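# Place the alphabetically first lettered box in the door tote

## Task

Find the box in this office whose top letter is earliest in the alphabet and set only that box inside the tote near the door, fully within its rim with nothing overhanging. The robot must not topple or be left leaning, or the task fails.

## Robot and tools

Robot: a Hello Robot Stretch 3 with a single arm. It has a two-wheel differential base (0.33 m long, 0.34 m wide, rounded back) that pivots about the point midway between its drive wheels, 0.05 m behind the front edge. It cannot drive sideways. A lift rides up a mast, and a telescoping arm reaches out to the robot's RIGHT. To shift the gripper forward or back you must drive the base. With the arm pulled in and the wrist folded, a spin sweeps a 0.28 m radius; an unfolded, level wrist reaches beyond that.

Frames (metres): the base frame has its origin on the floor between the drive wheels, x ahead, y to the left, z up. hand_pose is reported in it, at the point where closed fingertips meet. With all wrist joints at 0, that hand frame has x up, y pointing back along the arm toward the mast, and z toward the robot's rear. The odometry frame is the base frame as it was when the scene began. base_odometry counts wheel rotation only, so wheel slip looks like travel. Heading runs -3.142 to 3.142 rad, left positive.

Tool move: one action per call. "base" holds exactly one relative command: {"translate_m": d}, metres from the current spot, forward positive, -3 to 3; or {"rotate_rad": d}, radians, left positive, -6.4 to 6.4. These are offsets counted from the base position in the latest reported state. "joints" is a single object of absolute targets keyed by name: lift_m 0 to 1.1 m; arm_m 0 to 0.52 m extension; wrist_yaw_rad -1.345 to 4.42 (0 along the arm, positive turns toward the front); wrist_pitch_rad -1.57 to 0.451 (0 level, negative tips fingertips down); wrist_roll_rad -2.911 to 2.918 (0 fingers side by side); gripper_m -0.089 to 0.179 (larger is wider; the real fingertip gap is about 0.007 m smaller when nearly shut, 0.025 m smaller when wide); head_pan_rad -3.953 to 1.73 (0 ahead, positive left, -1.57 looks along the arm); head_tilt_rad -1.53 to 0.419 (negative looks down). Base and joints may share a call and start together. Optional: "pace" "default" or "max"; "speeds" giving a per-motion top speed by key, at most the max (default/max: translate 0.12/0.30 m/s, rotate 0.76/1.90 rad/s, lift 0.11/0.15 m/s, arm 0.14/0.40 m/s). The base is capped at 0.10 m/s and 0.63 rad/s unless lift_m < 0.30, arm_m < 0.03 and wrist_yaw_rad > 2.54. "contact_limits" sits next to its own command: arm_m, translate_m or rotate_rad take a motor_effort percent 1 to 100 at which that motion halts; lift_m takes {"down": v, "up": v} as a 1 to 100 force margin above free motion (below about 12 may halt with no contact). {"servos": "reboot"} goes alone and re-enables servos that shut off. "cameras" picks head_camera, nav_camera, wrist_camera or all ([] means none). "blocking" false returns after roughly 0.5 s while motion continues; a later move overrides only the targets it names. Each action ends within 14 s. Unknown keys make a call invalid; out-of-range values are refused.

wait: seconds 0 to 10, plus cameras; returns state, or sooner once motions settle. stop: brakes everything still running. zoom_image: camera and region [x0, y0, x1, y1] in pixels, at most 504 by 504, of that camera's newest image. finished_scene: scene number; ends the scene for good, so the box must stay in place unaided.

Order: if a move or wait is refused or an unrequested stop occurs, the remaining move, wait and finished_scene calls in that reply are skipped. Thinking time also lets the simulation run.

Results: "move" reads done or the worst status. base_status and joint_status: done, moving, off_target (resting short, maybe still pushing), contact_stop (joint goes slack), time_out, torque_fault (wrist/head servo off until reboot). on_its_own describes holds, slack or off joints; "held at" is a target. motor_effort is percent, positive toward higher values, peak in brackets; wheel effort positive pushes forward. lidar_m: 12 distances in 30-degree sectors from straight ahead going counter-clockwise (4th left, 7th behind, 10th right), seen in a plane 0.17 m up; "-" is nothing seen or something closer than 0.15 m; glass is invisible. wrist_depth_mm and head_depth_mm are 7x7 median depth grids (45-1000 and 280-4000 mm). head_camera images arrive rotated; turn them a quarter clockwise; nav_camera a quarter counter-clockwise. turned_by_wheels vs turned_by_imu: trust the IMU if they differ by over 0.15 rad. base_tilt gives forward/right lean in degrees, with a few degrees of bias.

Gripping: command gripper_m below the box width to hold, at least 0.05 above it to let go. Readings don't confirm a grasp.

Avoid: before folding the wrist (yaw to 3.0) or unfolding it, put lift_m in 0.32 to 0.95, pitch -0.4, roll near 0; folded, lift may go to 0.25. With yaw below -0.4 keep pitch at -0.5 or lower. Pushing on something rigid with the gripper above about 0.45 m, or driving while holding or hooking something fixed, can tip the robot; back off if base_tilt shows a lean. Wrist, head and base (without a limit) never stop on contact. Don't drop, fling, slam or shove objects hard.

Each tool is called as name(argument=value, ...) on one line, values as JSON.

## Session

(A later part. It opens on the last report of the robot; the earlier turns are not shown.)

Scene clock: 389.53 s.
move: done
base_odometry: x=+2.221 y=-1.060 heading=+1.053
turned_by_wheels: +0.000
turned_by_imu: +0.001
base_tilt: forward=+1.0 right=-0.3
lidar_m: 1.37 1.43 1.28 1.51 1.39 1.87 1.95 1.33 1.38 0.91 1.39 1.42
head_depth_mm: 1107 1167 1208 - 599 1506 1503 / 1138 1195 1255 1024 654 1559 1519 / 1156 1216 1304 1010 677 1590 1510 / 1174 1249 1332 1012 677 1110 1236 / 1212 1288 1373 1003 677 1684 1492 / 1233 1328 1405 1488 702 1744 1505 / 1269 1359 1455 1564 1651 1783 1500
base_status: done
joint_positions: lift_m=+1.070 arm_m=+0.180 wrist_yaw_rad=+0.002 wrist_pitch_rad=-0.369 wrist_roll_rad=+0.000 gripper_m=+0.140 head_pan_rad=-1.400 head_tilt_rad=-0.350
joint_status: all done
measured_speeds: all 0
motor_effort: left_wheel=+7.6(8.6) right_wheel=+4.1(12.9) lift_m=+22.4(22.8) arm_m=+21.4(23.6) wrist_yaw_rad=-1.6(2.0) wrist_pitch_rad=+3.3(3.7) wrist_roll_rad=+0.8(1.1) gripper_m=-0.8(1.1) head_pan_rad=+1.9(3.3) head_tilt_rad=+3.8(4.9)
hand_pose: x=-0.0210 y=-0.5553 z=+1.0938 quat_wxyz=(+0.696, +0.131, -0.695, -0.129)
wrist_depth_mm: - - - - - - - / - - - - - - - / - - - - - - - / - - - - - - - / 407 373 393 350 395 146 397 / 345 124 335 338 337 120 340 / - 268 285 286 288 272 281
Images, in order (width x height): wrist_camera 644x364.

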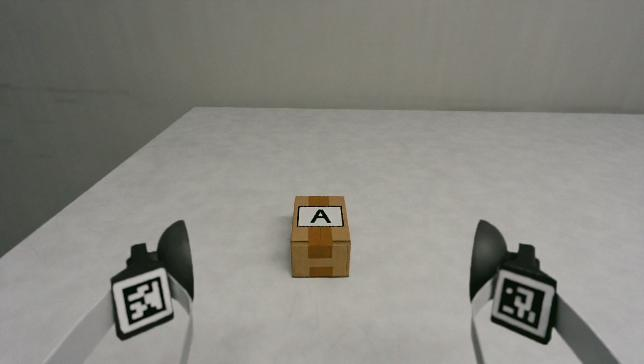

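move(joints={"lift_m": 0.955}, contact_limits={"lift_m": {"down": 18}}, cameras=["wrist_camera"])

Scene clock: 407.37 s.
move: done
base_odometry: x=+2.221 y=-1.060 heading=+1.053
turned_by_wheels: +0.000
turned_by_imu: +0.001
base_tilt: forward=+0.9 right=-0.2
lidar_m: 1.37 1.43 1.29 1.51 1.38 1.87 1.95 1.33 1.39 0.90 1.39 1.42
head_depth_mm: 1101 1165 1226 1030 289 296 1427 / 1134 1194 1262 1021 440 331 1460 / 1154 1219 1289 1014 680 1605 1508 / 1181 1248 1323 1007 674 1102 1237 / 1208 1281 1373 1007 674 1703 1511 / 1240 1309 1404 1505 700 1735 1492 / 1267 1341 1449 1543 1652 1783 1501
base_status: not commanded
joint_positions: lift_m=+0.955 arm_m=+0.180 wrist_yaw_rad=+0.002 wrist_pitch_rad=-0.369 wrist_roll_rad=+0.000 gripper_m=+0.140 head_pan_rad=-1.400 head_tilt_rad=-0.350
joint_status: all done
measured_speeds: all 0
motor_effort: left_wheel=+7.6(7.9) right_wheel=+3.9(4.8) lift_m=+21.4(23.9) arm_m=+19.6(20.5) wrist_yaw_rad=-1.2(1.8) wrist_pitch_rad=+3.2(3.6) wrist_roll_rad=+0.8(1.2) gripper_m=-0.1(1.0) head_pan_rad=+1.4(2.9) head_tilt_rad=+3.1(3.9)
contact_limits: lift_m down 18 (down: maximum 72; up: maximum 65)
hand_pose: x=-0.0210 y=-0.5553 z=+0.9788 quat_wxyz=(+0.696, +0.131, -0.695, -0.129)
wrist_depth_mm: - - - - - - - / - - - - - - - / 379 381 379 275 383 386 386 / 291 294 294 280 297 298 300 / 230 229 230 232 230 232 232 / 195 124 181 189 189 120 190 / - 180 176 174 173 170 165
Images, in order (width x height): wrist_camera 644x364.

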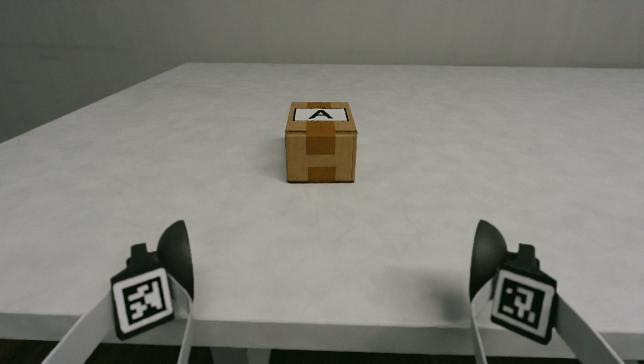

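move(joints={"lift_m": 0.945}, contact_limits={"lift_m": {"down": 18}}, cameras=[])

move(joints={"arm_m": 0.352}, contact_limits={"arm_m": 45}, cameras=["wrist_camera", "head_camera"])

Scene clock: 414.77 s.
move: done
base_odometry: x=+2.221 y=-1.060 heading=+1.053
turned_by_wheels: +0.000
turned_by_imu: +0.001
base_tilt: forward=+1.0 right=-0.2
lidar_m: 1.37 1.43 1.29 1.52 1.39 1.87 1.95 1.33 1.39 0.90 1.40 1.42
head_depth_mm: 1104 1170 1227 1024 295 298 1399 / 1127 1197 1261 1023 597 355 1415 / 1159 1226 1291 1014 681 1605 1492 / 1183 1256 1331 1012 675 1103 1243 / 1210 1282 1372 1003 674 1703 1507 / 1232 1316 1407 1499 703 1749 1499 / 1273 1348 1443 1548 1648 1796 1491
base_status: not commanded
joint_positions: lift_m=+0.945 arm_m=+0.180 wrist_yaw_rad=+0.002 wrist_pitch_rad=-0.369 wrist_roll_rad=+0.000 gripper_m=+0.140 head_pan_rad=-1.400 head_tilt_rad=-0.350
joint_status: all done
measured_speeds: all 0
motor_effort: left_wheel=+7.6(7.9) right_wheel=+3.8(4.6) lift_m=+20.5(23.4) arm_m=+18.2(18.9) wrist_yaw_rad=-1.5(1.8) wrist_pitch_rad=+3.0(3.6) wrist_roll_rad=+0.8(0.9) gripper_m=+0.1(0.9) head_pan_rad=+2.0(2.8) head_tilt_rad=+3.3(3.3)
contact_limits: lift_m down 18 (down: maximum 72; up: maximum 65)
hand_pose: x=-0.0210 y=-0.5553 z=+0.9688 quat_wxyz=(+0.696, +0.131, -0.695, -0.129)
wrist_depth_mm: - - - - - - - / - - - - - - - / 352 372 380 271 383 387 359 / 273 272 273 275 276 276 279 / 212 214 215 215 215 215 217 / 180 124 170 176 176 120 177 / - - 699 174 173 163 163

Scene clock: 417.27 s.
move: done
base_odometry: x=+2.221 y=-1.060 heading=+1.053
turned_by_wheels: +0.000
turned_by_imu: +0.000
base_tilt: forward=+0.8 right=-0.1
lidar_m: 1.37 1.43 1.29 1.51 1.39 1.87 1.95 1.33 1.38 0.91 1.39 1.42
head_depth_mm: 1110 1171 1241 444 457 1508 1509 / 1133 1190 1266 1020 598 1562 1501 / 1163 1214 1300 1010 681 1597 1510 / 1183 1259 1338 1004 676 1113 1243 / 1211 1282 1367 1003 675 1688 1481 / 1235 1315 1394 1494 704 1738 1489 / 1267 1349 1455 1553 1651 1792 1498
base_status: not commanded
joint_positions: lift_m=+0.945 arm_m=+0.352 wrist_yaw_rad=+0.002 wrist_pitch_rad=-0.369 wrist_roll_rad=+0.000 gripper_m=+0.140 head_pan_rad=-1.400 head_tilt_rad=-0.350
joint_status: all done
measured_speeds: all 0
motor_effort: left_wheel=+7.7(7.8) right_wheel=+4.8(4.8) lift_m=+22.9(23.1) arm_m=+20.0(23.4) wrist_yaw_rad=-0.9(2.1) wrist_pitch_rad=+3.3(3.8) wrist_roll_rad=+0.8(1.2) gripper_m=+0.8(1.1) head_pan_rad=+1.7(2.9) head_tilt_rad=+3.1(3.3)
contact_limits: arm_m 45 (drawing in: default 38, maximum 55; extending or still: default 47, maximum 70); lift_m down 18 (down: maximum 72; up: maximum 65)
hand_pose: x=-0.0210 y=-0.7273 z=+0.9688 quat_wxyz=(+0.696, +0.131, -0.695, -0.129)
wrist_depth_mm: - - - - - - - / - - - - - - - / 373 350 374 377 381 381 385 / 271 272 272 171 274 275 276 / 213 211 203 134 214 214 216 / 180 125 120 118 169 120 176 / - 139 135 132 144 140 144
pictures: head_camera (sideways), wrist_camera
Images, in order (width x height): head_camera 896x504, wrist_camera 644x364.

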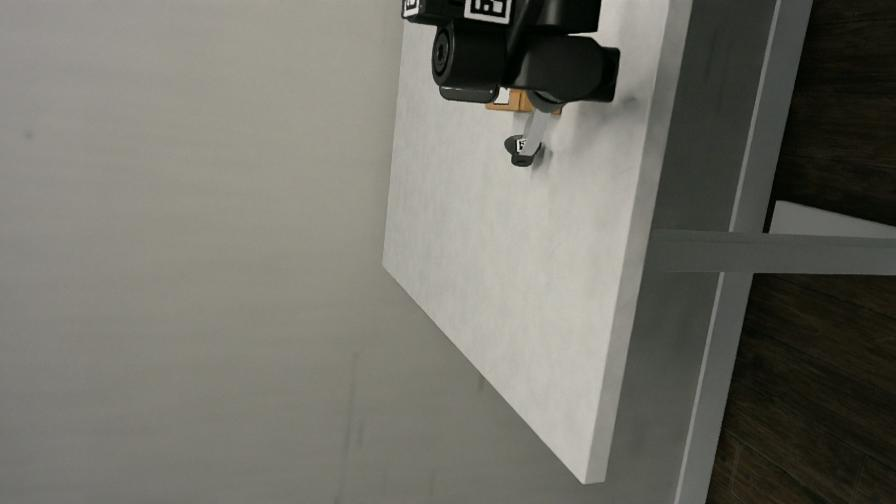

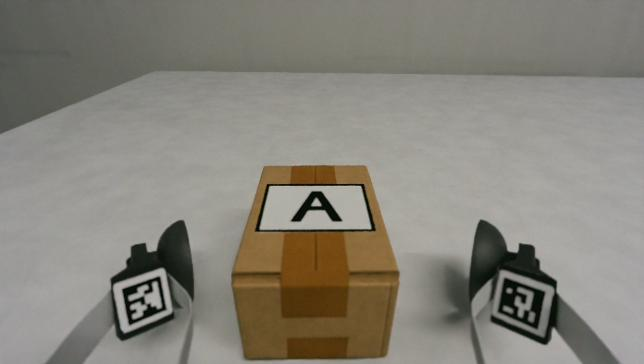

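move(joints={"gripper_m": 0.03}, cameras=["wrist_camera"])

Scene clock: 444.60 s.
move: done
base_odometry: x=+2.221 y=-1.060 heading=+1.053
turned_by_wheels: +0.000
turned_by_imu: +0.001
base_tilt: forward=+1.0 right=-0.1
lidar_m: 1.37 1.43 1.29 1.51 1.39 1.87 1.95 1.33 1.39 0.91 1.40 1.42
head_depth_mm: 1104 1167 1241 445 457 1500 1525 / 1130 1187 1262 1016 596 1537 1509 / 1155 1232 1307 1011 678 1598 1515 / 1178 1251 1332 1008 677 1110 1246 / 1202 1287 1376 1005 674 1688 1497 / 1239 1311 1401 1498 702 1734 1490 / 1272 1354 1453 1551 1660 1798 1493
base_status: not commanded
joint_positions: lift_m=+0.945 arm_m=+0.352 wrist_yaw_rad=+0.002 wrist_pitch_rad=-0.369 wrist_roll_rad=+0.000 gripper_m=+0.031 head_pan_rad=-1.400 head_tilt_rad=-0.350
joint_status: all done
measured_speeds: all 0
motor_effort: left_wheel=+7.6(7.8) right_wheel=+3.9(4.7) lift_m=+27.0(27.3) arm_m=+2.2(8.4) wrist_yaw_rad=-1.2(1.7) wrist_pitch_rad=+3.4(3.8) wrist_roll_rad=+0.7(1.0) gripper_m=-15.8(92.1) head_pan_rad=+1.2(2.3) head_tilt_rad=+0.9(2.4)
contact_limits: arm_m 45 (drawing in: default 38, maximum 55; extending or still: default 47, maximum 70); lift_m down 18 (down: maximum 72; up: maximum 65)
hand_pose: x=-0.0210 y=-0.7273 z=+0.9688 quat_wxyz=(+0.696, +0.131, -0.695, -0.129)
wrist_depth_mm: - - - - - - - / - - - - - - - / 372 345 376 379 380 382 383 / 271 271 257 171 276 276 277 / 211 211 212 135 152 214 215 / 180 174 122 125 127 175 176 / 147 108 144 140 144 149 149
Images, in order (width x height): wrist_camera 644x364.

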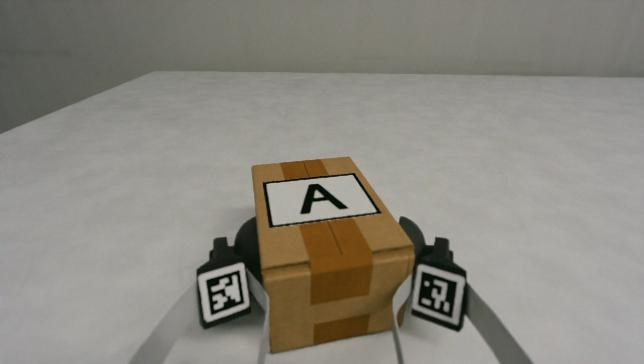

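move(joints={"lift_m": 1.03}, speeds={"lift_m": 0.06}, cameras=["wrist_camera"])

Scene clock: 448.77 s.
move: done
base_odometry: x=+2.221 y=-1.060 heading=+1.053
turned_by_wheels: +0.000
turned_by_imu: +0.001
base_tilt: forward=+0.9 right=-0.2
lidar_m: 1.37 1.43 1.29 1.51 1.39 1.87 1.95 1.33 1.38 0.91 1.39 1.42
head_depth_mm: 1102 1163 421 427 683 1504 1525 / 1130 1196 1251 843 682 1566 1506 / 1149 1217 1296 1007 677 1595 1508 / 1182 1252 1319 1007 678 1106 1249 / 1209 1283 1359 1008 675 1694 1497 / 1243 1319 1403 1490 704 1733 1498 / 1272 1350 1449 1544 1653 1777 1495
base_status: not commanded
joint_positions: lift_m=+1.030 arm_m=+0.352 wrist_yaw_rad=+0.002 wrist_pitch_rad=-0.375 wrist_roll_rad=+0.000 gripper_m=+0.031 head_pan_rad=-1.400 head_tilt_rad=-0.350
joint_status: all done
measured_speeds: all 0
motor_effort: left_wheel=+7.3(7.7) right_wheel=+4.0(4.5) lift_m=+31.2(33.8) arm_m=-14.1(14.1) wrist_yaw_rad=-1.5(2.0) wrist_pitch_rad=+4.2(4.7) wrist_roll_rad=+0.8(1.1) gripper_m=-16.3(17.3) head_pan_rad=+0.6(2.1) head_tilt_rad=+0.5(2.4)
contact_limits: arm_m 45 (drawing in: default 38, maximum 55; extending or still: default 47, maximum 70)
hand_pose: x=-0.0210 y=-0.7266 z=+1.0524 quat_wxyz=(+0.695, +0.133, -0.694, -0.131)
wrist_depth_mm: - - - - - - - / - - - - - - - / - - - - - - - / 412 408 394 164 397 418 415 / 337 344 328 134 154 347 348 / 280 281 122 125 128 282 282 / 238 108 232 140 233 241 238
Images, in order (width x height): wrist_camera 644x364.

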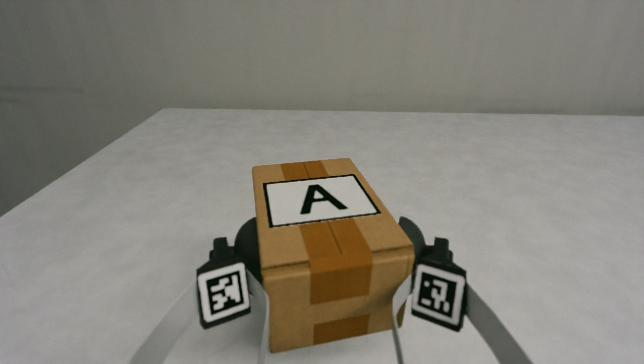

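move(joints={"arm_m": 0.03, "wrist_yaw_rad": 1.57, "head_pan_rad": 0.0, "head_tilt_rad": -0.5}, cameras=["wrist_camera"])

move(base={"translate_m": 0.85}, joints={"lift_m": 0.6}, cameras=["nav_camera", "wrist_camera"])

Scene clock: 478.20 s.
move: done
base_odometry: x=+2.221 y=-1.060 heading=+1.053
turned_by_wheels: +0.000
turned_by_imu: +0.001
base_tilt: forward=+0.8 right=-0.1
lidar_m: 1.37 1.43 1.29 1.51 1.39 1.87 1.95 1.33 1.39 0.91 1.39 1.42
head_depth_mm: 1121 1227 1338 1472 1640 1599 1340 / 1129 1235 1343 1487 1659 1621 1338 / 1153 1239 1343 1492 1684 1588 1331 / 1156 1253 1354 1529 1708 1595 1334 / 1158 1270 1354 1525 1704 1599 1341 / 1175 1271 1393 1549 1728 1596 1340 / 1182 1268 1405 1564 1753 1589 1339
base_status: not commanded
joint_positions: lift_m=+1.030 arm_m=+0.030 wrist_yaw_rad=+1.567 wrist_pitch_rad=-0.375 wrist_roll_rad=+0.000 gripper_m=+0.031 head_pan_rad=+0.004 head_tilt_rad=-0.500
joint_status: all done
measured_speeds: all 0
motor_effort: left_wheel=+7.1(7.5) right_wheel=+4.0(4.7) lift_m=+30.6(31.4) arm_m=-19.2(23.4) wrist_yaw_rad=+3.8(7.3) wrist_pitch_rad=+4.3(4.7) wrist_roll_rad=+0.8(1.1) gripper_m=-16.5(17.4) head_pan_rad=-2.6(5.1) head_tilt_rad=-1.6(6.0)
hand_pose: x=+0.2082 y=-0.1759 z=+1.0524 quat_wxyz=(+0.586, +0.584, -0.399, +0.397)
wrist_depth_mm: - - - - - - - / - - - - - - - / - - - - - - - / - - - 172 - - - / - - 154 134 154 - - / - - 122 126 128 - - / - - - 142 - - -
Images, in order (width x height): wrist_camera 644x364.

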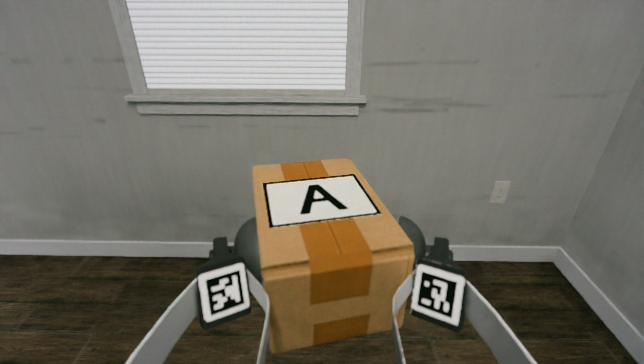

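Scene clock: 487.80 s.
move: done
base_odometry: x=+2.641 y=-0.322 heading=+1.053
turned_by_wheels: +0.000
turned_by_imu: +0.000
base_tilt: forward=+0.7 right=-0.2
lidar_m: 0.53 0.55 0.76 1.63 1.30 1.79 3.22 1.90 1.08 1.35 0.74 0.55
head_depth_mm: 405 437 478 526 584 643 762 / 407 441 480 532 594 652 771 / 409 444 485 534 596 660 780 / 413 448 488 541 602 663 795 / 416 453 495 544 610 695 802 / 417 454 498 551 616 707 813 / 422 458 501 557 625 713 826
base_status: done
joint_positions: lift_m=+0.600 arm_m=+0.030 wrist_yaw_rad=+1.567 wrist_pitch_rad=-0.376 wrist_roll_rad=+0.000 gripper_m=+0.031 head_pan_rad=+0.000 head_tilt_rad=-0.500
joint_status: all done
measured_speeds: all 0
motor_effort: left_wheel=+2.3(13.3) right_wheel=+8.5(13.3) lift_m=+30.7(30.7) arm_m=+15.0(19.1) wrist_yaw_rad=+2.6(3.8) wrist_pitch_rad=+4.6(5.0) wrist_roll_rad=+0.9(1.1) gripper_m=-15.9(17.4) head_pan_rad=-3.9(4.7) head_tilt_rad=-1.3(3.6)
hand_pose: x=+0.2082 y=-0.1759 z=+0.6223 quat_wxyz=(+0.586, +0.584, -0.398, +0.397)
wrist_depth_mm: - - - - - - - / - - - - - - - / - - - - - - - / - - - 163 - - - / - - 148 134 141 - - / - - 123 125 128 - - / - 98 - 136 - - -
pictures: nav_camera (sideways), wrist_camera
Images, in order (width x height): nav_camera 672x504, wrist_camera 644x364.

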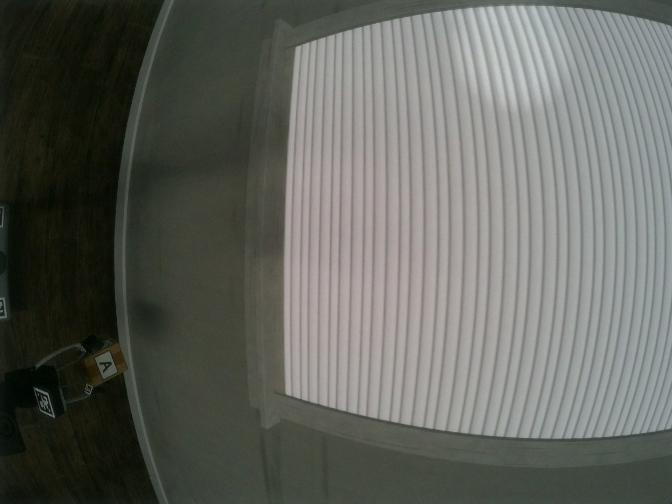

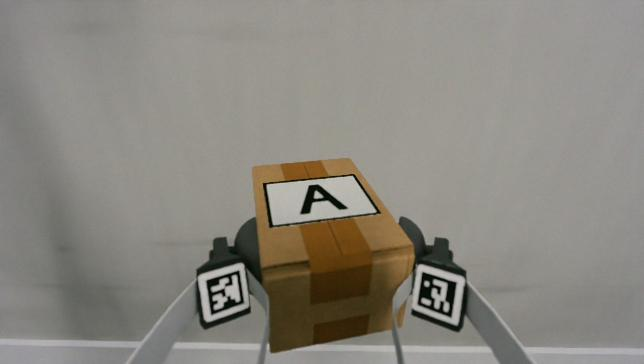

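move(base={"rotate_rad": 1.574}, cameras=[])

move(base={"translate_m": 1.3}, cameras=[])

move(base={"translate_m": 0.7}, cameras=["head_camera", "nav_camera"])

Scene clock: 494.50 s.
move: done
base_odometry: x=+2.641 y=-0.322 heading=+2.626
turned_by_wheels: +1.573
turned_by_imu: +1.569
base_tilt: forward=+1.0 right=-0.1
lidar_m: 1.69 1.30 1.79 2.79 1.92 1.08 1.35 0.75 0.55 0.53 0.55 0.75
head_depth_mm: 2130 2061 2076 2022 1874 1602 1343 / 2919 3144 3294 2550 1999 1609 1340 / 2937 3210 3399 2697 2015 1618 1339 / 2947 3176 3448 2598 1973 1603 1337 / 2957 3225 3519 2670 1970 1596 1341 / 2906 3120 1653 1689 1765 1605 1335 / 1144 1180 1326 1478 1793 1596 1336
base_status: done
joint_positions: lift_m=+0.600 arm_m=+0.030 wrist_yaw_rad=+1.567 wrist_pitch_rad=-0.376 wrist_roll_rad=+0.000 gripper_m=+0.031 head_pan_rad=+0.000 head_tilt_rad=-0.500
joint_status: not commanded
measured_speeds: all 0
motor_effort: left_wheel=-10.6(13.9) right_wheel=+11.3(15.8) lift_m=+26.5(31.3) arm_m=+0.4(21.6) wrist_yaw_rad=+3.1(3.8) wrist_pitch_rad=+4.8(5.0) wrist_roll_rad=+0.8(1.1) gripper_m=-16.4(17.2) head_pan_rad=-2.5(4.3) head_tilt_rad=-1.2(2.9)
hand_pose: x=+0.2081 y=-0.1760 z=+0.6223 quat_wxyz=(+0.586, +0.584, -0.398, +0.397)
wrist_depth_mm: - - - - - - - / - - - - - - - / - - - - - - - / - - - 172 - - - / - - 155 135 148 - - / 926 945 122 125 128 - - / 792 108 763 141 758 92 -

Scene clock: 508.60 s.
move: done
base_odometry: x=+1.510 y=+0.319 heading=+2.626
turned_by_wheels: +0.000
turned_by_imu: +0.000
base_tilt: forward=+0.8 right=-0.1
lidar_m: 2.00 2.20 0.45 0.44 3.35 2.27 2.11 0.75 0.55 0.52 0.54 0.74
head_depth_mm: 1777 1895 2020 1881 1834 1579 1345 / 1817 1939 2121 2317 2003 1611 1333 / 1823 1942 2134 2330 1920 1610 1327 / 1816 1961 2162 2331 1978 1605 1334 / 1829 1971 2169 2375 1990 1604 1326 / 1833 1992 2183 2397 2002 1600 1333 / 1852 2012 2220 2413 1980 1594 1340
base_status: done
joint_positions: lift_m=+0.600 arm_m=+0.030 wrist_yaw_rad=+1.567 wrist_pitch_rad=-0.376 wrist_roll_rad=+0.000 gripper_m=+0.031 head_pan_rad=+0.000 head_tilt_rad=-0.500
joint_status: not commanded
measured_speeds: all 0
motor_effort: left_wheel=+7.5(12.5) right_wheel=+2.5(16.0) lift_m=+22.6(26.9) arm_m=-17.5(20.7) wrist_yaw_rad=+3.5(3.7) wrist_pitch_rad=+4.6(5.1) wrist_roll_rad=+0.8(1.1) gripper_m=-15.9(17.5) head_pan_rad=-3.0(4.5) head_tilt_rad=+0.7(2.1)
hand_pose: x=+0.2081 y=-0.1759 z=+0.6223 quat_wxyz=(+0.586, +0.584, -0.398, +0.397)
wrist_depth_mm: - - - - - - - / - - - - - - - / - - - - - - - / - - - 171 - - - / - - 154 134 147 - - / 931 963 122 125 128 - - / 782 108 745 141 753 93 -

Scene clock: 516.70 s.
move: done
base_odometry: x=+0.901 y=+0.664 heading=+2.626
turned_by_wheels: +0.000
turned_by_imu: +0.000
base_tilt: forward=+0.8 right=-0.2
lidar_m: 1.42 1.48 2.01 1.24 0.55 0.62 2.10 0.74 0.54 0.52 0.53 0.71
head_depth_mm: 1184 1277 1405 1544 1698 1592 1346 / 1191 1284 1411 1555 1737 1608 1318 / 1196 1290 1414 1559 1743 1522 1327 / 1208 1312 1426 1580 1755 1555 1335 / 1209 1307 1429 1591 1777 1598 1329 / 1219 1316 1444 1597 1778 1589 1330 / 1224 1330 1460 1613 1790 1589 1336
base_status: done
joint_positions: lift_m=+0.600 arm_m=+0.030 wrist_yaw_rad=+1.567 wrist_pitch_rad=-0.376 wrist_roll_rad=+0.000 gripper_m=+0.031 head_pan_rad=+0.000 head_tilt_rad=-0.500
joint_status: not commanded
measured_speeds: all 0
motor_effort: left_wheel=+5.5(13.4) right_wheel=+4.7(10.1) lift_m=+23.3(23.7) arm_m=-15.5(17.5) wrist_yaw_rad=+3.1(3.9) wrist_pitch_rad=+4.4(5.0) wrist_roll_rad=+0.8(1.1) gripper_m=-15.7(17.5) head_pan_rad=-3.0(4.3) head_tilt_rad=+1.2(2.1)
hand_pose: x=+0.2081 y=-0.1759 z=+0.6223 quat_wxyz=(+0.586, +0.584, -0.398, +0.397)
wrist_depth_mm: - - - - - - - / - - - - - - 351 / - - - - - - 352 / - - - 172 - - 354 / - - 154 134 147 - 354 / 923 929 122 125 128 - 351 / 803 107 747 142 749 93 350
pictures: head_camera (sideways), nav_camera (sideways)
Images, in order (width x height): head_camera 896x504, nav_camera 672x504.

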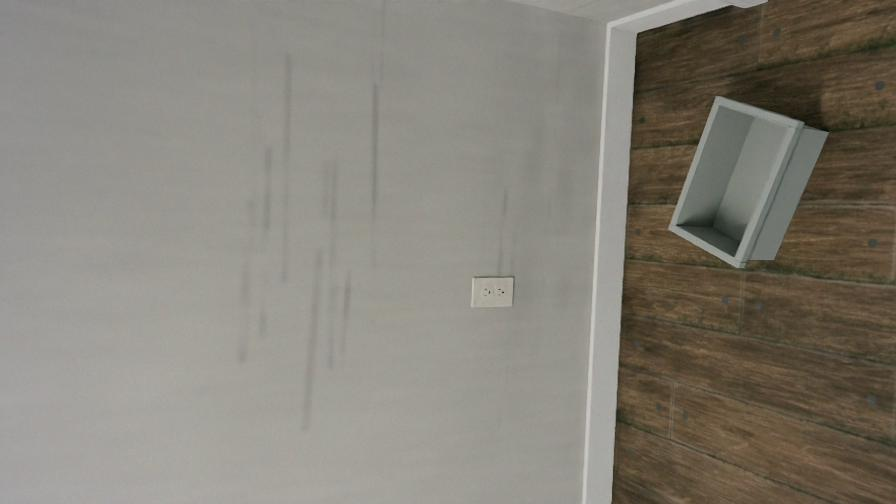

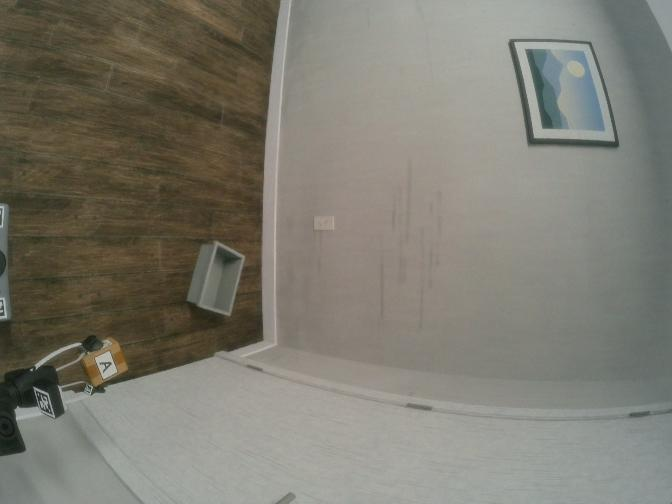

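move(base={"translate_m": 0.35}, cameras=[])

move(base={"rotate_rad": 1.571}, joints={"head_pan_rad": -1.57, "head_tilt_rad": -0.9}, cameras=[])

move(joints={"wrist_yaw_rad": 0.0, "wrist_pitch_rad": -0.9, "lift_m": 0.5}, cameras=["head_camera", "wrist_camera", "nav_camera"])

Scene clock: 578.60 s.
move: done
base_odometry: x=+0.597 y=+0.837 heading=+2.626
turned_by_wheels: +0.000
turned_by_imu: +0.001
base_tilt: forward=+0.9 right=+0.1
lidar_m: 1.08 1.12 1.52 2.62 0.94 0.79 2.09 0.74 0.51 0.50 0.52 0.71
head_depth_mm: 885 954 1043 1149 1279 1434 1340 / 890 962 1054 1159 1292 1449 1331 / 895 969 1056 1170 1298 1465 1333 / 898 973 1064 1176 1313 1467 1340 / 902 978 1077 1184 1325 1479 1331 / 908 980 1081 1195 1343 1478 1328 / 915 993 1089 1204 1342 1496 1344
base_status: done
joint_positions: lift_m=+0.600 arm_m=+0.030 wrist_yaw_rad=+1.567 wrist_pitch_rad=-0.376 wrist_roll_rad=+0.000 gripper_m=+0.031 head_pan_rad=+0.000 head_tilt_rad=-0.500
joint_status: not commanded
measured_speeds: all 0
motor_effort: left_wheel=+5.1(12.4) right_wheel=+4.8(10.2) lift_m=+24.3(24.5) arm_m=-13.2(14.8) wrist_yaw_rad=+3.4(3.8) wrist_pitch_rad=+4.4(4.9) wrist_roll_rad=+0.8(1.1) gripper_m=-16.2(17.4) head_pan_rad=-2.1(4.2) head_tilt_rad=+1.4(2.8)
hand_pose: x=+0.2081 y=-0.1759 z=+0.6223 quat_wxyz=(+0.586, +0.584, -0.398, +0.397)
wrist_depth_mm: - - - - - 535 348 / - - - - - 570 347 / - - - - - 617 347 / - - - 173 - 663 349 / - - 154 134 148 - 349 / 924 964 123 126 128 - 349 / 793 108 755 141 748 93 345

Scene clock: 582.20 s.
move: done
base_odometry: x=+0.597 y=+0.837 heading=-2.087
turned_by_wheels: +1.570
turned_by_imu: +1.566
base_tilt: forward=+1.0 right=-0.1
lidar_m: 2.64 0.95 0.79 2.21 0.75 0.51 0.50 0.52 0.69 1.08 1.11 1.50
head_depth_mm: 982 1137 1344 1546 1404 1251 405 / 981 1136 1353 1563 1364 454 426 / 988 1136 1361 1577 1383 466 1096 / 993 1144 1358 1564 1383 1240 1104 / 994 1154 1379 1579 1420 1260 1090 / 999 1157 1386 1586 1420 1260 1122 / 1004 1165 1390 1586 1419 1257 583
base_status: done
joint_positions: lift_m=+0.600 arm_m=+0.030 wrist_yaw_rad=+1.567 wrist_pitch_rad=-0.376 wrist_roll_rad=+0.000 gripper_m=+0.031 head_pan_rad=-1.574 head_tilt_rad=-0.900
joint_status: all done
measured_speeds: all 0
motor_effort: left_wheel=-9.9(14.9) right_wheel=+12.3(15.2) lift_m=+24.5(25.0) arm_m=-20.5(20.7) wrist_yaw_rad=+2.8(3.8) wrist_pitch_rad=+4.4(4.9) wrist_roll_rad=+0.8(1.1) gripper_m=-16.4(17.1) head_pan_rad=+2.2(5.0) head_tilt_rad=-5.7(8.5)
hand_pose: x=+0.2081 y=-0.1759 z=+0.6223 quat_wxyz=(+0.586, +0.584, -0.398, +0.397)
wrist_depth_mm: - - - - - - - / - - - - - - - / - - - - - - - / - - - 172 - - - / - - 155 134 155 - - / 919 956 122 125 128 938 930 / 782 107 756 142 761 793 802

Scene clock: 584.00 s.
move: done
base_odometry: x=+0.597 y=+0.837 heading=-2.087
turned_by_wheels: +0.000
turned_by_imu: +0.000
base_tilt: forward=+1.1 right=-0.3
lidar_m: 2.64 0.95 0.79 2.21 0.76 0.51 0.50 0.52 0.69 1.08 1.11 1.50
head_depth_mm: 978 1122 1345 1552 1418 1259 1112 / 977 1134 1343 1569 1389 1256 498 / 989 1137 1348 1576 1389 824 540 / 985 1148 1362 1585 1365 1217 1100 / 996 1156 1375 1588 1425 1265 1133 / 1001 1160 1384 1590 1419 1265 1128 / 1004 1171 1393 1586 1422 1272 1140
base_status: not commanded
joint_positions: lift_m=+0.500 arm_m=+0.030 wrist_yaw_rad=+0.004 wrist_pitch_rad=-0.914 wrist_roll_rad=+0.000 gripper_m=+0.031 head_pan_rad=-1.571 head_tilt_rad=-0.900
joint_status: all done
measured_speeds: all 0
motor_effort: left_wheel=-9.8(10.0) right_wheel=+11.8(12.2) lift_m=+22.7(23.9) arm_m=-18.1(20.4) wrist_yaw_rad=-2.4(5.1) wrist_pitch_rad=+2.3(8.1) wrist_roll_rad=+0.8(1.1) gripper_m=-15.8(16.8) head_pan_rad=+2.3(4.6) head_tilt_rad=-5.1(6.1)
hand_pose: x=-0.0211 y=-0.3124 z=+0.4211 quat_wxyz=(+0.635, +0.313, -0.634, -0.311)
wrist_depth_mm: - - 861 865 903 839 - / 812 805 806 796 816 779 553 / 740 728 737 - 701 710 - / 652 670 648 163 641 655 555 / 607 610 595 134 154 609 576 / 560 569 122 126 128 561 541 / 524 108 507 141 510 521 512
pictures: head_camera (sideways), nav_camera (sideways), wrist_camera
Images, in order (width x height): head_camera 896x504, nav_camera 672x504, wrist_camera 644x364.

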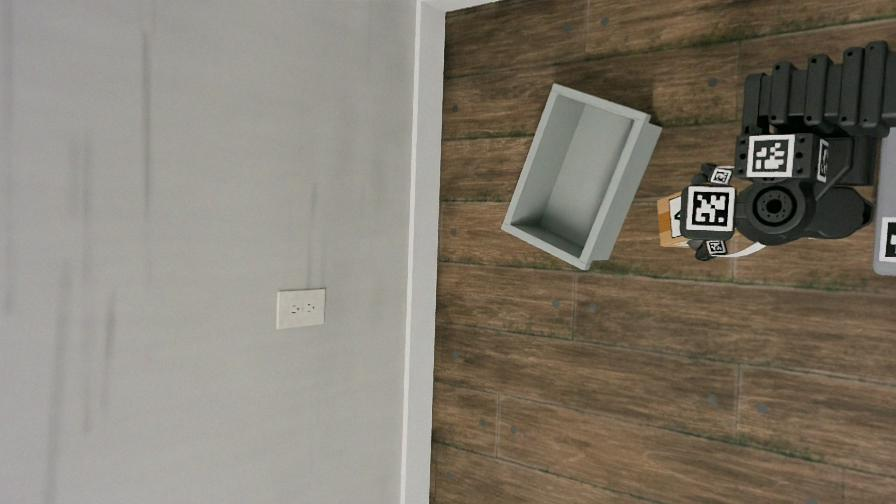

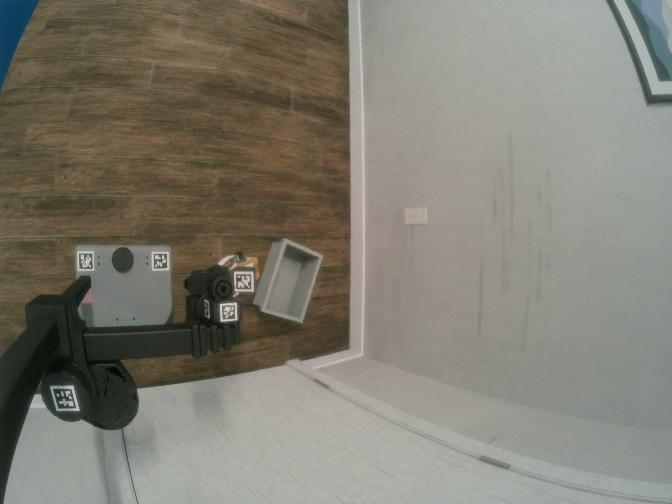

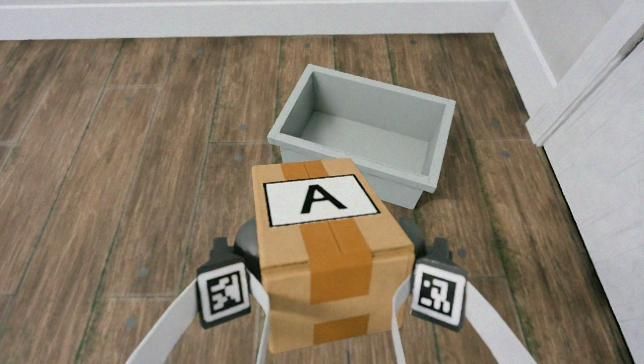

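move(base={"translate_m": -0.065}, joints={"arm_m": 0.385}, cameras=["head_camera", "wrist_camera"])

Scene clock: 648.90 s.
move: done
base_odometry: x=+0.629 y=+0.893 heading=-2.087
turned_by_wheels: +0.000
turned_by_imu: +0.001
base_tilt: forward=+1.0 right=-0.2
lidar_m: 2.70 0.95 0.83 1.94 0.66 0.44 0.44 0.45 0.60 1.08 1.12 1.50
head_depth_mm: 978 1130 1348 1523 1391 1251 1121 / 986 1138 1345 791 645 557 505 / 990 1136 1363 757 1394 1261 1134 / 986 1146 1374 1553 1365 1264 1133 / 994 1152 1368 1581 1412 1253 1136 / 1004 1168 1385 1579 1414 1266 1135 / 1009 1164 1393 1601 1425 1269 1135
base_status: done
joint_positions: lift_m=+0.500 arm_m=+0.385 wrist_yaw_rad=+0.003 wrist_pitch_rad=-0.915 wrist_roll_rad=+0.000 gripper_m=+0.031 head_pan_rad=-1.570 head_tilt_rad=-0.900
joint_status: all done
measured_speeds: all 0
motor_effort: left_wheel=-4.3(13.3) right_wheel=-5.7(8.0) lift_m=+30.2(31.5) arm_m=+20.8(23.4) wrist_yaw_rad=-2.6(2.7) wrist_pitch_rad=+2.6(2.9) wrist_roll_rad=+0.9(1.1) gripper_m=-15.8(17.1) head_pan_rad=+2.8(4.7) head_tilt_rad=-4.1(5.7)
hand_pose: x=-0.0212 y=-0.6672 z=+0.4210 quat_wxyz=(+0.635, +0.313, -0.634, -0.312)
wrist_depth_mm: - - - - - - - / - - - - - - - / 713 719 699 703 705 681 - / 662 667 637 172 662 659 - / 610 609 598 135 154 598 - / 555 567 123 125 128 557 485 / 523 107 408 136 - 520 475
pictures: head_camera (sideways), wrist_camera
Images, in order (width x height): head_camera 896x504, wrist_camera 644x364.

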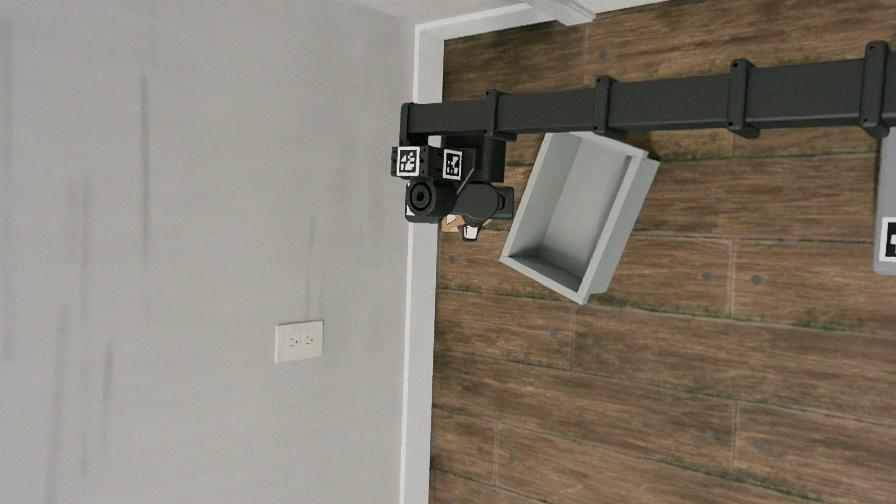

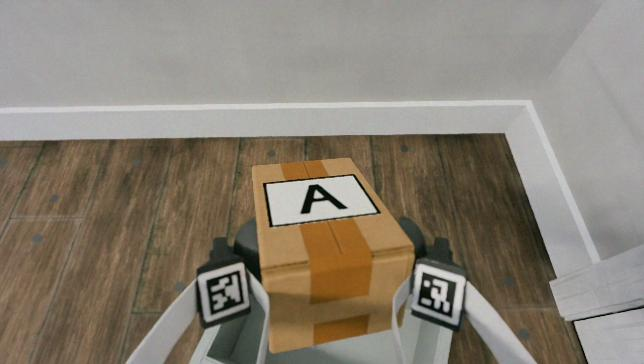

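zoom_image(camera="wrist_camera", region=[150, 200, 500, 364])

Scaled by 1.440.

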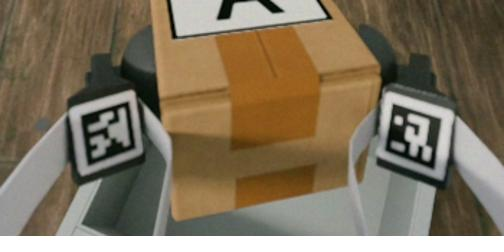

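move(joints={"lift_m": 0.33}, cameras=["head_camera", "wrist_camera"])

Scene clock: 674.00 s.
move: done
base_odometry: x=+0.629 y=+0.893 heading=-2.087
turned_by_wheels: +0.000
turned_by_imu: +0.001
base_tilt: forward=+1.1 right=-0.2
lidar_m: 2.71 0.95 0.83 1.93 0.66 0.44 0.44 0.45 0.60 1.08 1.12 1.51
head_depth_mm: 979 1132 1341 1520 1398 1252 1130 / 986 1134 1360 1573 1363 1218 662 / 985 1145 1358 1562 915 1226 1128 / 993 1150 1375 1569 1340 1266 1138 / 994 1153 1384 1572 1406 1261 1137 / 1002 1167 1385 1589 1422 1255 1135 / 1009 1163 1397 1597 1428 1265 1131
base_status: not commanded
joint_positions: lift_m=+0.330 arm_m=+0.385 wrist_yaw_rad=+0.003 wrist_pitch_rad=-0.915 wrist_roll_rad=+0.000 gripper_m=+0.031 head_pan_rad=-1.570 head_tilt_rad=-0.900
joint_status: all done
measured_speeds: all 0
motor_effort: left_wheel=-4.3(4.7) right_wheel=-5.4(5.9) lift_m=+22.2(25.5) arm_m=+20.0(21.3) wrist_yaw_rad=-1.9(2.6) wrist_pitch_rad=+2.7(3.0) wrist_roll_rad=+0.8(1.2) gripper_m=-16.4(17.5) head_pan_rad=+2.3(3.5) head_tilt_rad=-4.0(5.5)
hand_pose: x=-0.0212 y=-0.6672 z=+0.2510 quat_wxyz=(+0.635, +0.313, -0.633, -0.312)
wrist_depth_mm: - - - - - - 499 / 561 563 562 553 548 555 475 / 514 516 520 507 509 506 477 / 480 472 454 172 469 466 454 / 435 434 154 135 152 433 423 / 398 398 122 125 128 312 395 / 373 107 - 137 - 363 371
pictures: head_camera (sideways), wrist_camera
Images, in order (width x height): head_camera 896x504, wrist_camera 644x364.

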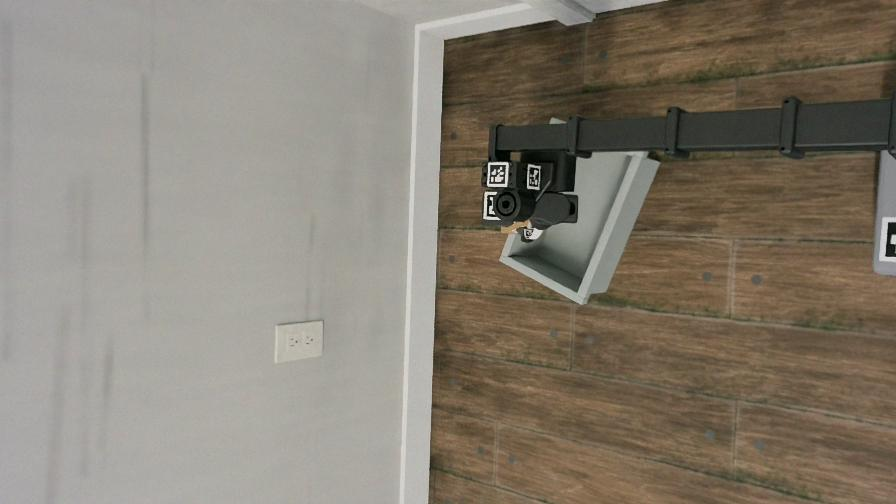

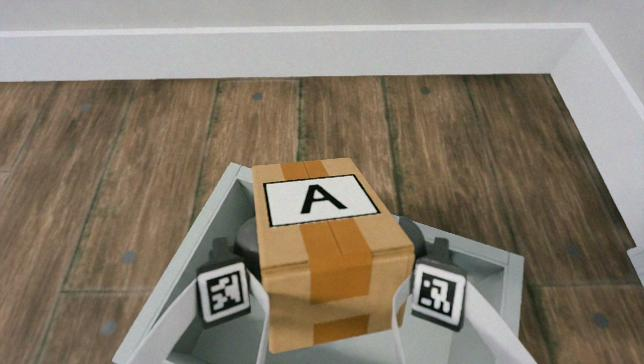

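move(joints={"lift_m": 0.125}, speeds={"lift_m": 0.05}, contact_limits={"lift_m": {"down": 16}}, cameras=["head_camera", "wrist_camera"])

Scene clock: 687.97 s.
move: done
base_odometry: x=+0.629 y=+0.893 heading=-2.087
turned_by_wheels: +0.000
turned_by_imu: +0.001
base_tilt: forward=+1.0 right=-0.2
lidar_m: 2.71 0.94 0.83 1.94 0.66 0.44 0.43 0.45 0.60 1.08 1.11 1.50
head_depth_mm: 977 1132 1341 1521 1384 1252 1136 / 981 1140 1355 1560 1378 1263 1120 / 982 1146 1367 1565 1056 1218 1102 / 995 1150 1369 1569 1346 1258 1129 / 998 1150 1382 1567 1419 1257 1141 / 1004 1164 1386 1588 1422 1254 1132 / 1005 1172 1400 1596 1422 1259 1137
base_status: not commanded
joint_positions: lift_m=+0.125 arm_m=+0.385 wrist_yaw_rad=+0.003 wrist_pitch_rad=-0.905 wrist_roll_rad=+0.000 gripper_m=+0.031 head_pan_rad=-1.570 head_tilt_rad=-0.900
joint_status: all done
measured_speeds: all 0
motor_effort: left_wheel=-4.4(4.7) right_wheel=-5.3(5.9) lift_m=+19.2(23.9) arm_m=+15.5(18.2) wrist_yaw_rad=-2.4(2.5) wrist_pitch_rad=+0.8(3.0) wrist_roll_rad=+0.7(1.2) gripper_m=-16.3(17.2) head_pan_rad=+1.5(2.6) head_tilt_rad=-3.8(5.1)
contact_limits: lift_m down 16 (down: maximum 72; up: maximum 65)
hand_pose: x=-0.0212 y=-0.6692 z=+0.0473 quat_wxyz=(+0.637, +0.310, -0.635, -0.309)
wrist_depth_mm: 150 181 171 154 152 332 333 / - - 206 179 158 142 130 / - - 239 216 185 167 148 / - - - 171 221 198 168 / - - 148 133 140 220 - / - - 122 125 128 - - / 186 107 187 143 184 185 -
pictures: head_camera (sideways), wrist_camera
Images, in order (width x height): head_camera 896x504, wrist_camera 644x364.

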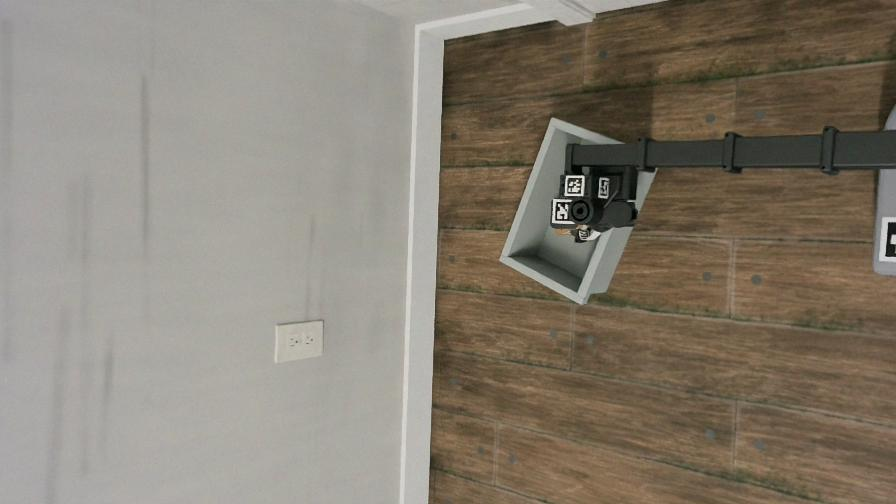

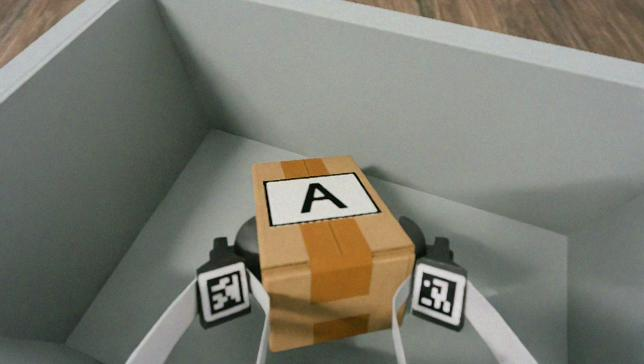

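move(joints={"lift_m": 0.11}, speeds={"lift_m": 0.03}, contact_limits={"lift_m": {"down": 14}}, cameras=["wrist_camera"])

Scene clock: 693.13 s.
move: done
base_odometry: x=+0.629 y=+0.893 heading=-2.087
turned_by_wheels: +0.000
turned_by_imu: +0.001
base_tilt: forward=+1.1 right=-0.2
lidar_m: 2.70 0.94 0.83 1.94 0.66 0.44 0.43 0.45 0.61 1.08 1.12 1.50
head_depth_mm: 974 1128 1337 1515 1386 1256 1128 / 981 1142 1350 1564 1389 1261 1120 / 985 1141 1366 1582 1065 1217 1099 / 988 1155 1382 1556 1345 1255 1130 / 997 1159 1380 1571 1423 1258 1139 / 997 1164 1389 1591 1415 1270 1132 / 1002 1172 1401 1585 1423 1262 1133
base_status: not commanded
joint_positions: lift_m=+0.110 arm_m=+0.385 wrist_yaw_rad=+0.003 wrist_pitch_rad=-0.903 wrist_roll_rad=+0.000 gripper_m=+0.031 head_pan_rad=-1.570 head_tilt_rad=-0.900
joint_status: all done
measured_speeds: all 0
motor_effort: left_wheel=-4.2(4.6) right_wheel=-4.9(5.9) lift_m=+19.9(21.2) arm_m=+13.5(14.2) wrist_yaw_rad=-2.1(2.4) wrist_pitch_rad=+0.2(0.5) wrist_roll_rad=+0.8(1.1) gripper_m=-15.7(16.3) head_pan_rad=+0.9(2.1) head_tilt_rad=-3.4(4.6)
contact_limits: lift_m down 14 (down: maximum 72; up: maximum 65)
hand_pose: x=-0.0212 y=-0.6698 z=+0.0326 quat_wxyz=(+0.637, +0.310, -0.635, -0.308)
wrist_depth_mm: - 184 170 152 136 127 122 / - - 206 178 159 141 126 / - - 231 193 186 166 145 / - - - 151 212 198 167 / - - 148 130 134 196 196 / - 188 122 127 128 186 - / 175 106 172 171 174 168 173
Images, in order (width x height): wrist_camera 644x364.

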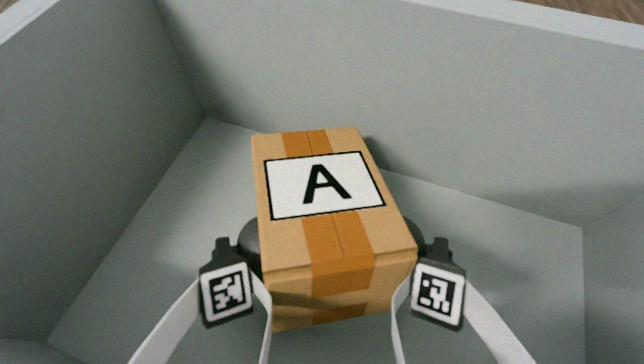

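move(joints={"lift_m": 0.1}, speeds={"lift_m": 0.02}, contact_limits={"lift_m": {"down": 14}}, cameras=["wrist_camera"])

Scene clock: 697.43 s.
move: done
base_odometry: x=+0.629 y=+0.893 heading=-2.087
turned_by_wheels: +0.000
turned_by_imu: +0.000
base_tilt: forward=+1.1 right=-0.2
lidar_m: 2.70 0.95 0.83 1.94 0.66 0.44 0.44 0.45 0.60 1.08 1.12 1.50
head_depth_mm: 980 1137 1342 1523 1397 1263 1133 / 989 1134 1347 1568 1388 1253 1131 / 987 1143 1368 1571 1072 1223 1101 / 995 1154 1373 1569 1353 1254 1131 / 1000 1151 1375 1597 1409 1268 1137 / 1002 1164 1387 1593 1417 1256 1133 / 1005 1169 1405 1606 1417 1264 1135
base_status: not commanded
joint_positions: lift_m=+0.100 arm_m=+0.385 wrist_yaw_rad=-0.002 wrist_pitch_rad=-0.866 wrist_roll_rad=+0.001 gripper_m=+0.031 head_pan_rad=-1.570 head_tilt_rad=-0.900
joint_status: all done
measured_speeds: all 0
motor_effort: left_wheel=-4.3(4.6) right_wheel=-3.0(5.7) lift_m=+11.6(19.8) arm_m=+11.0(11.9) wrist_yaw_rad=+2.1(2.6) wrist_pitch_rad=-6.5(7.0) wrist_roll_rad=+0.2(1.1) gripper_m=-15.7(16.6) head_pan_rad=+0.1(2.1) head_tilt_rad=-2.9(4.3)
contact_limits: lift_m down 14 (down: maximum 72; up: maximum 65)
hand_pose: x=-0.0219 y=-0.6776 z=+0.0279 quat_wxyz=(+0.641, +0.296, -0.642, -0.298)
wrist_depth_mm: - 174 162 146 130 123 318 / - - 197 168 154 134 121 / - - 226 181 175 155 140 / - - - 151 202 182 161 / - 194 149 130 134 197 190 / - 186 122 127 128 184 183 / 171 106 169 168 171 168 169
Images, in order (width x height): wrist_camera 644x364.

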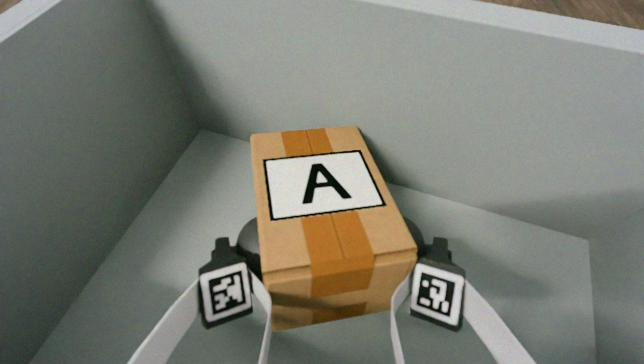

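move(joints={"lift_m": 0.105}, speeds={"lift_m": 0.02}, cameras=[])

move(joints={"gripper_m": 0.12}, cameras=["wrist_camera"])

Scene clock: 701.53 s.
move: done
base_odometry: x=+0.629 y=+0.893 heading=-2.087
turned_by_wheels: +0.000
turned_by_imu: +0.001
base_tilt: forward=+0.9 right=-0.3
lidar_m: 2.70 0.95 0.83 1.93 0.66 0.44 0.43 0.45 0.60 1.08 1.11 1.50
head_depth_mm: 977 1128 1346 1523 1395 1262 1134 / 982 1138 1350 1562 1389 1260 1131 / 986 1142 1373 1557 1073 1219 1106 / 992 1154 1361 1583 1356 1251 1133 / 999 1157 1380 1580 1415 1263 1137 / 997 1158 1402 1574 1420 1258 1137 / 1005 1168 1397 1588 1423 1264 1138
base_status: not commanded
joint_positions: lift_m=+0.105 arm_m=+0.385 wrist_yaw_rad=-0.002 wrist_pitch_rad=-0.891 wrist_roll_rad=+0.001 gripper_m=+0.031 head_pan_rad=-1.570 head_tilt_rad=-0.900
joint_status: all done
measured_speeds: all 0
motor_effort: left_wheel=-4.5(4.5) right_wheel=-3.3(3.6) lift_m=+29.9(29.9) arm_m=+8.3(9.3) wrist_yaw_rad=+2.2(2.5) wrist_pitch_rad=-1.8(6.6) wrist_roll_rad=+0.2(0.4) gripper_m=-16.0(16.1) head_pan_rad=-0.4(1.1) head_tilt_rad=-2.9(3.6)
hand_pose: x=-0.0219 y=-0.6722 z=+0.0292 quat_wxyz=(+0.637, +0.304, -0.638, -0.306)
wrist_depth_mm: - 178 164 147 133 123 118 / - - 201 173 155 137 122 / - - 223 182 180 160 146 / - - - 149 205 191 164 / - 195 148 129 134 196 191 / - 185 123 128 127 183 183 / 172 106 169 168 170 167 170

Scene clock: 702.97 s.
move: done
base_odometry: x=+0.629 y=+0.893 heading=-2.087
turned_by_wheels: +0.000
turned_by_imu: +0.000
base_tilt: forward=+1.0 right=-0.2
lidar_m: 2.72 0.95 0.83 1.94 0.66 0.44 0.44 0.45 0.60 1.08 1.11 1.50
head_depth_mm: 980 1131 1339 1520 1386 1248 1129 / 980 1134 1348 1569 1396 1253 1128 / 984 1146 1366 1569 1077 1215 1105 / 990 1147 1362 1571 1353 1261 1124 / 995 1159 1372 1566 1413 1252 1139 / 1002 1160 1390 1597 1414 1265 1133 / 1011 1167 1398 1594 1414 1266 1139
base_status: not commanded
joint_positions: lift_m=+0.105 arm_m=+0.385 wrist_yaw_rad=-0.002 wrist_pitch_rad=-0.899 wrist_roll_rad=+0.001 gripper_m=+0.120 head_pan_rad=-1.570 head_tilt_rad=-0.900
joint_status: all done
measured_speeds: all 0
motor_effort: left_wheel=-4.3(4.6) right_wheel=-3.2(3.7) lift_m=+25.7(30.0) arm_m=+7.9(8.7) wrist_yaw_rad=+1.7(2.9) wrist_pitch_rad=-0.4(2.0) wrist_roll_rad=+0.2(0.5) gripper_m=+2.1(86.3) head_pan_rad=-0.6(1.6) head_tilt_rad=-3.5(4.3)
hand_pose: x=-0.0219 y=-0.6707 z=+0.0282 quat_wxyz=(+0.636, +0.306, -0.637, -0.308)
wrist_depth_mm: - 176 163 145 131 120 116 / - - 199 172 154 135 121 / - - 226 190 178 157 142 / - - 160 160 207 190 163 / - 193 151 146 192 195 191 / - 125 137 135 180 125 181 / - 165 170 167 170 125 96
Images, in order (width x height): wrist_camera 644x364.

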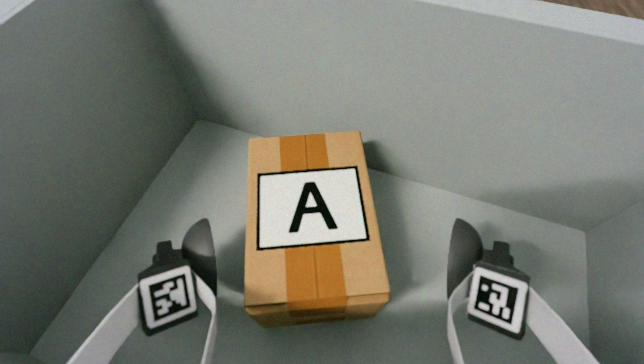

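move(joints={"lift_m": 0.45}, cameras=["wrist_camera"])

Scene clock: 708.40 s.
move: done
base_odometry: x=+0.629 y=+0.893 heading=-2.087
turned_by_wheels: +0.000
turned_by_imu: +0.001
base_tilt: forward=+0.9 right=-0.2
lidar_m: 2.71 0.95 0.83 1.94 0.66 0.44 0.44 0.45 0.60 1.08 1.12 1.49
head_depth_mm: 979 1134 1339 1512 1389 1260 1138 / 986 1138 1346 1530 703 618 545 / 988 1143 1354 800 1380 1258 1137 / 987 1141 1370 1564 1370 1255 1132 / 998 1154 1372 1573 1417 1264 1135 / 1008 1159 1376 1586 1430 1267 1130 / 1006 1166 1401 1588 1411 1262 1142
base_status: not commanded
joint_positions: lift_m=+0.450 arm_m=+0.385 wrist_yaw_rad=-0.002 wrist_pitch_rad=-0.908 wrist_roll_rad=+0.001 gripper_m=+0.120 head_pan_rad=-1.570 head_tilt_rad=-0.900
joint_status: all done
measured_speeds: all 0
motor_effort: left_wheel=-4.3(4.6) right_wheel=-3.4(3.8) lift_m=+30.0(32.3) arm_m=+4.4(7.0) wrist_yaw_rad=+2.1(2.7) wrist_pitch_rad=+1.2(1.5) wrist_roll_rad=+0.3(0.5) gripper_m=+0.7(1.2) head_pan_rad=-0.6(2.1) head_tilt_rad=-2.1(4.0)
hand_pose: x=-0.0219 y=-0.6687 z=+0.3719 quat_wxyz=(+0.635, +0.309, -0.636, -0.311)
wrist_depth_mm: - - - - - - - / - - - - - - - / 650 654 648 661 658 647 - / 615 615 608 616 603 597 - / 556 563 546 571 551 550 498 / 514 123 389 462 405 125 493 / 485 368 - 434 - 129 430
Images, in order (width x height): wrist_camera 644x364.

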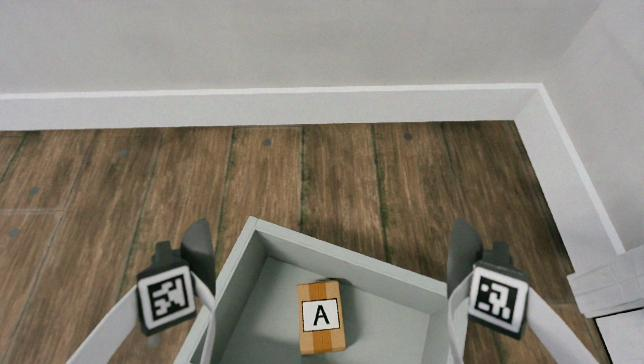

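finished_scene(scene=1)

The scene is finished: the task was done.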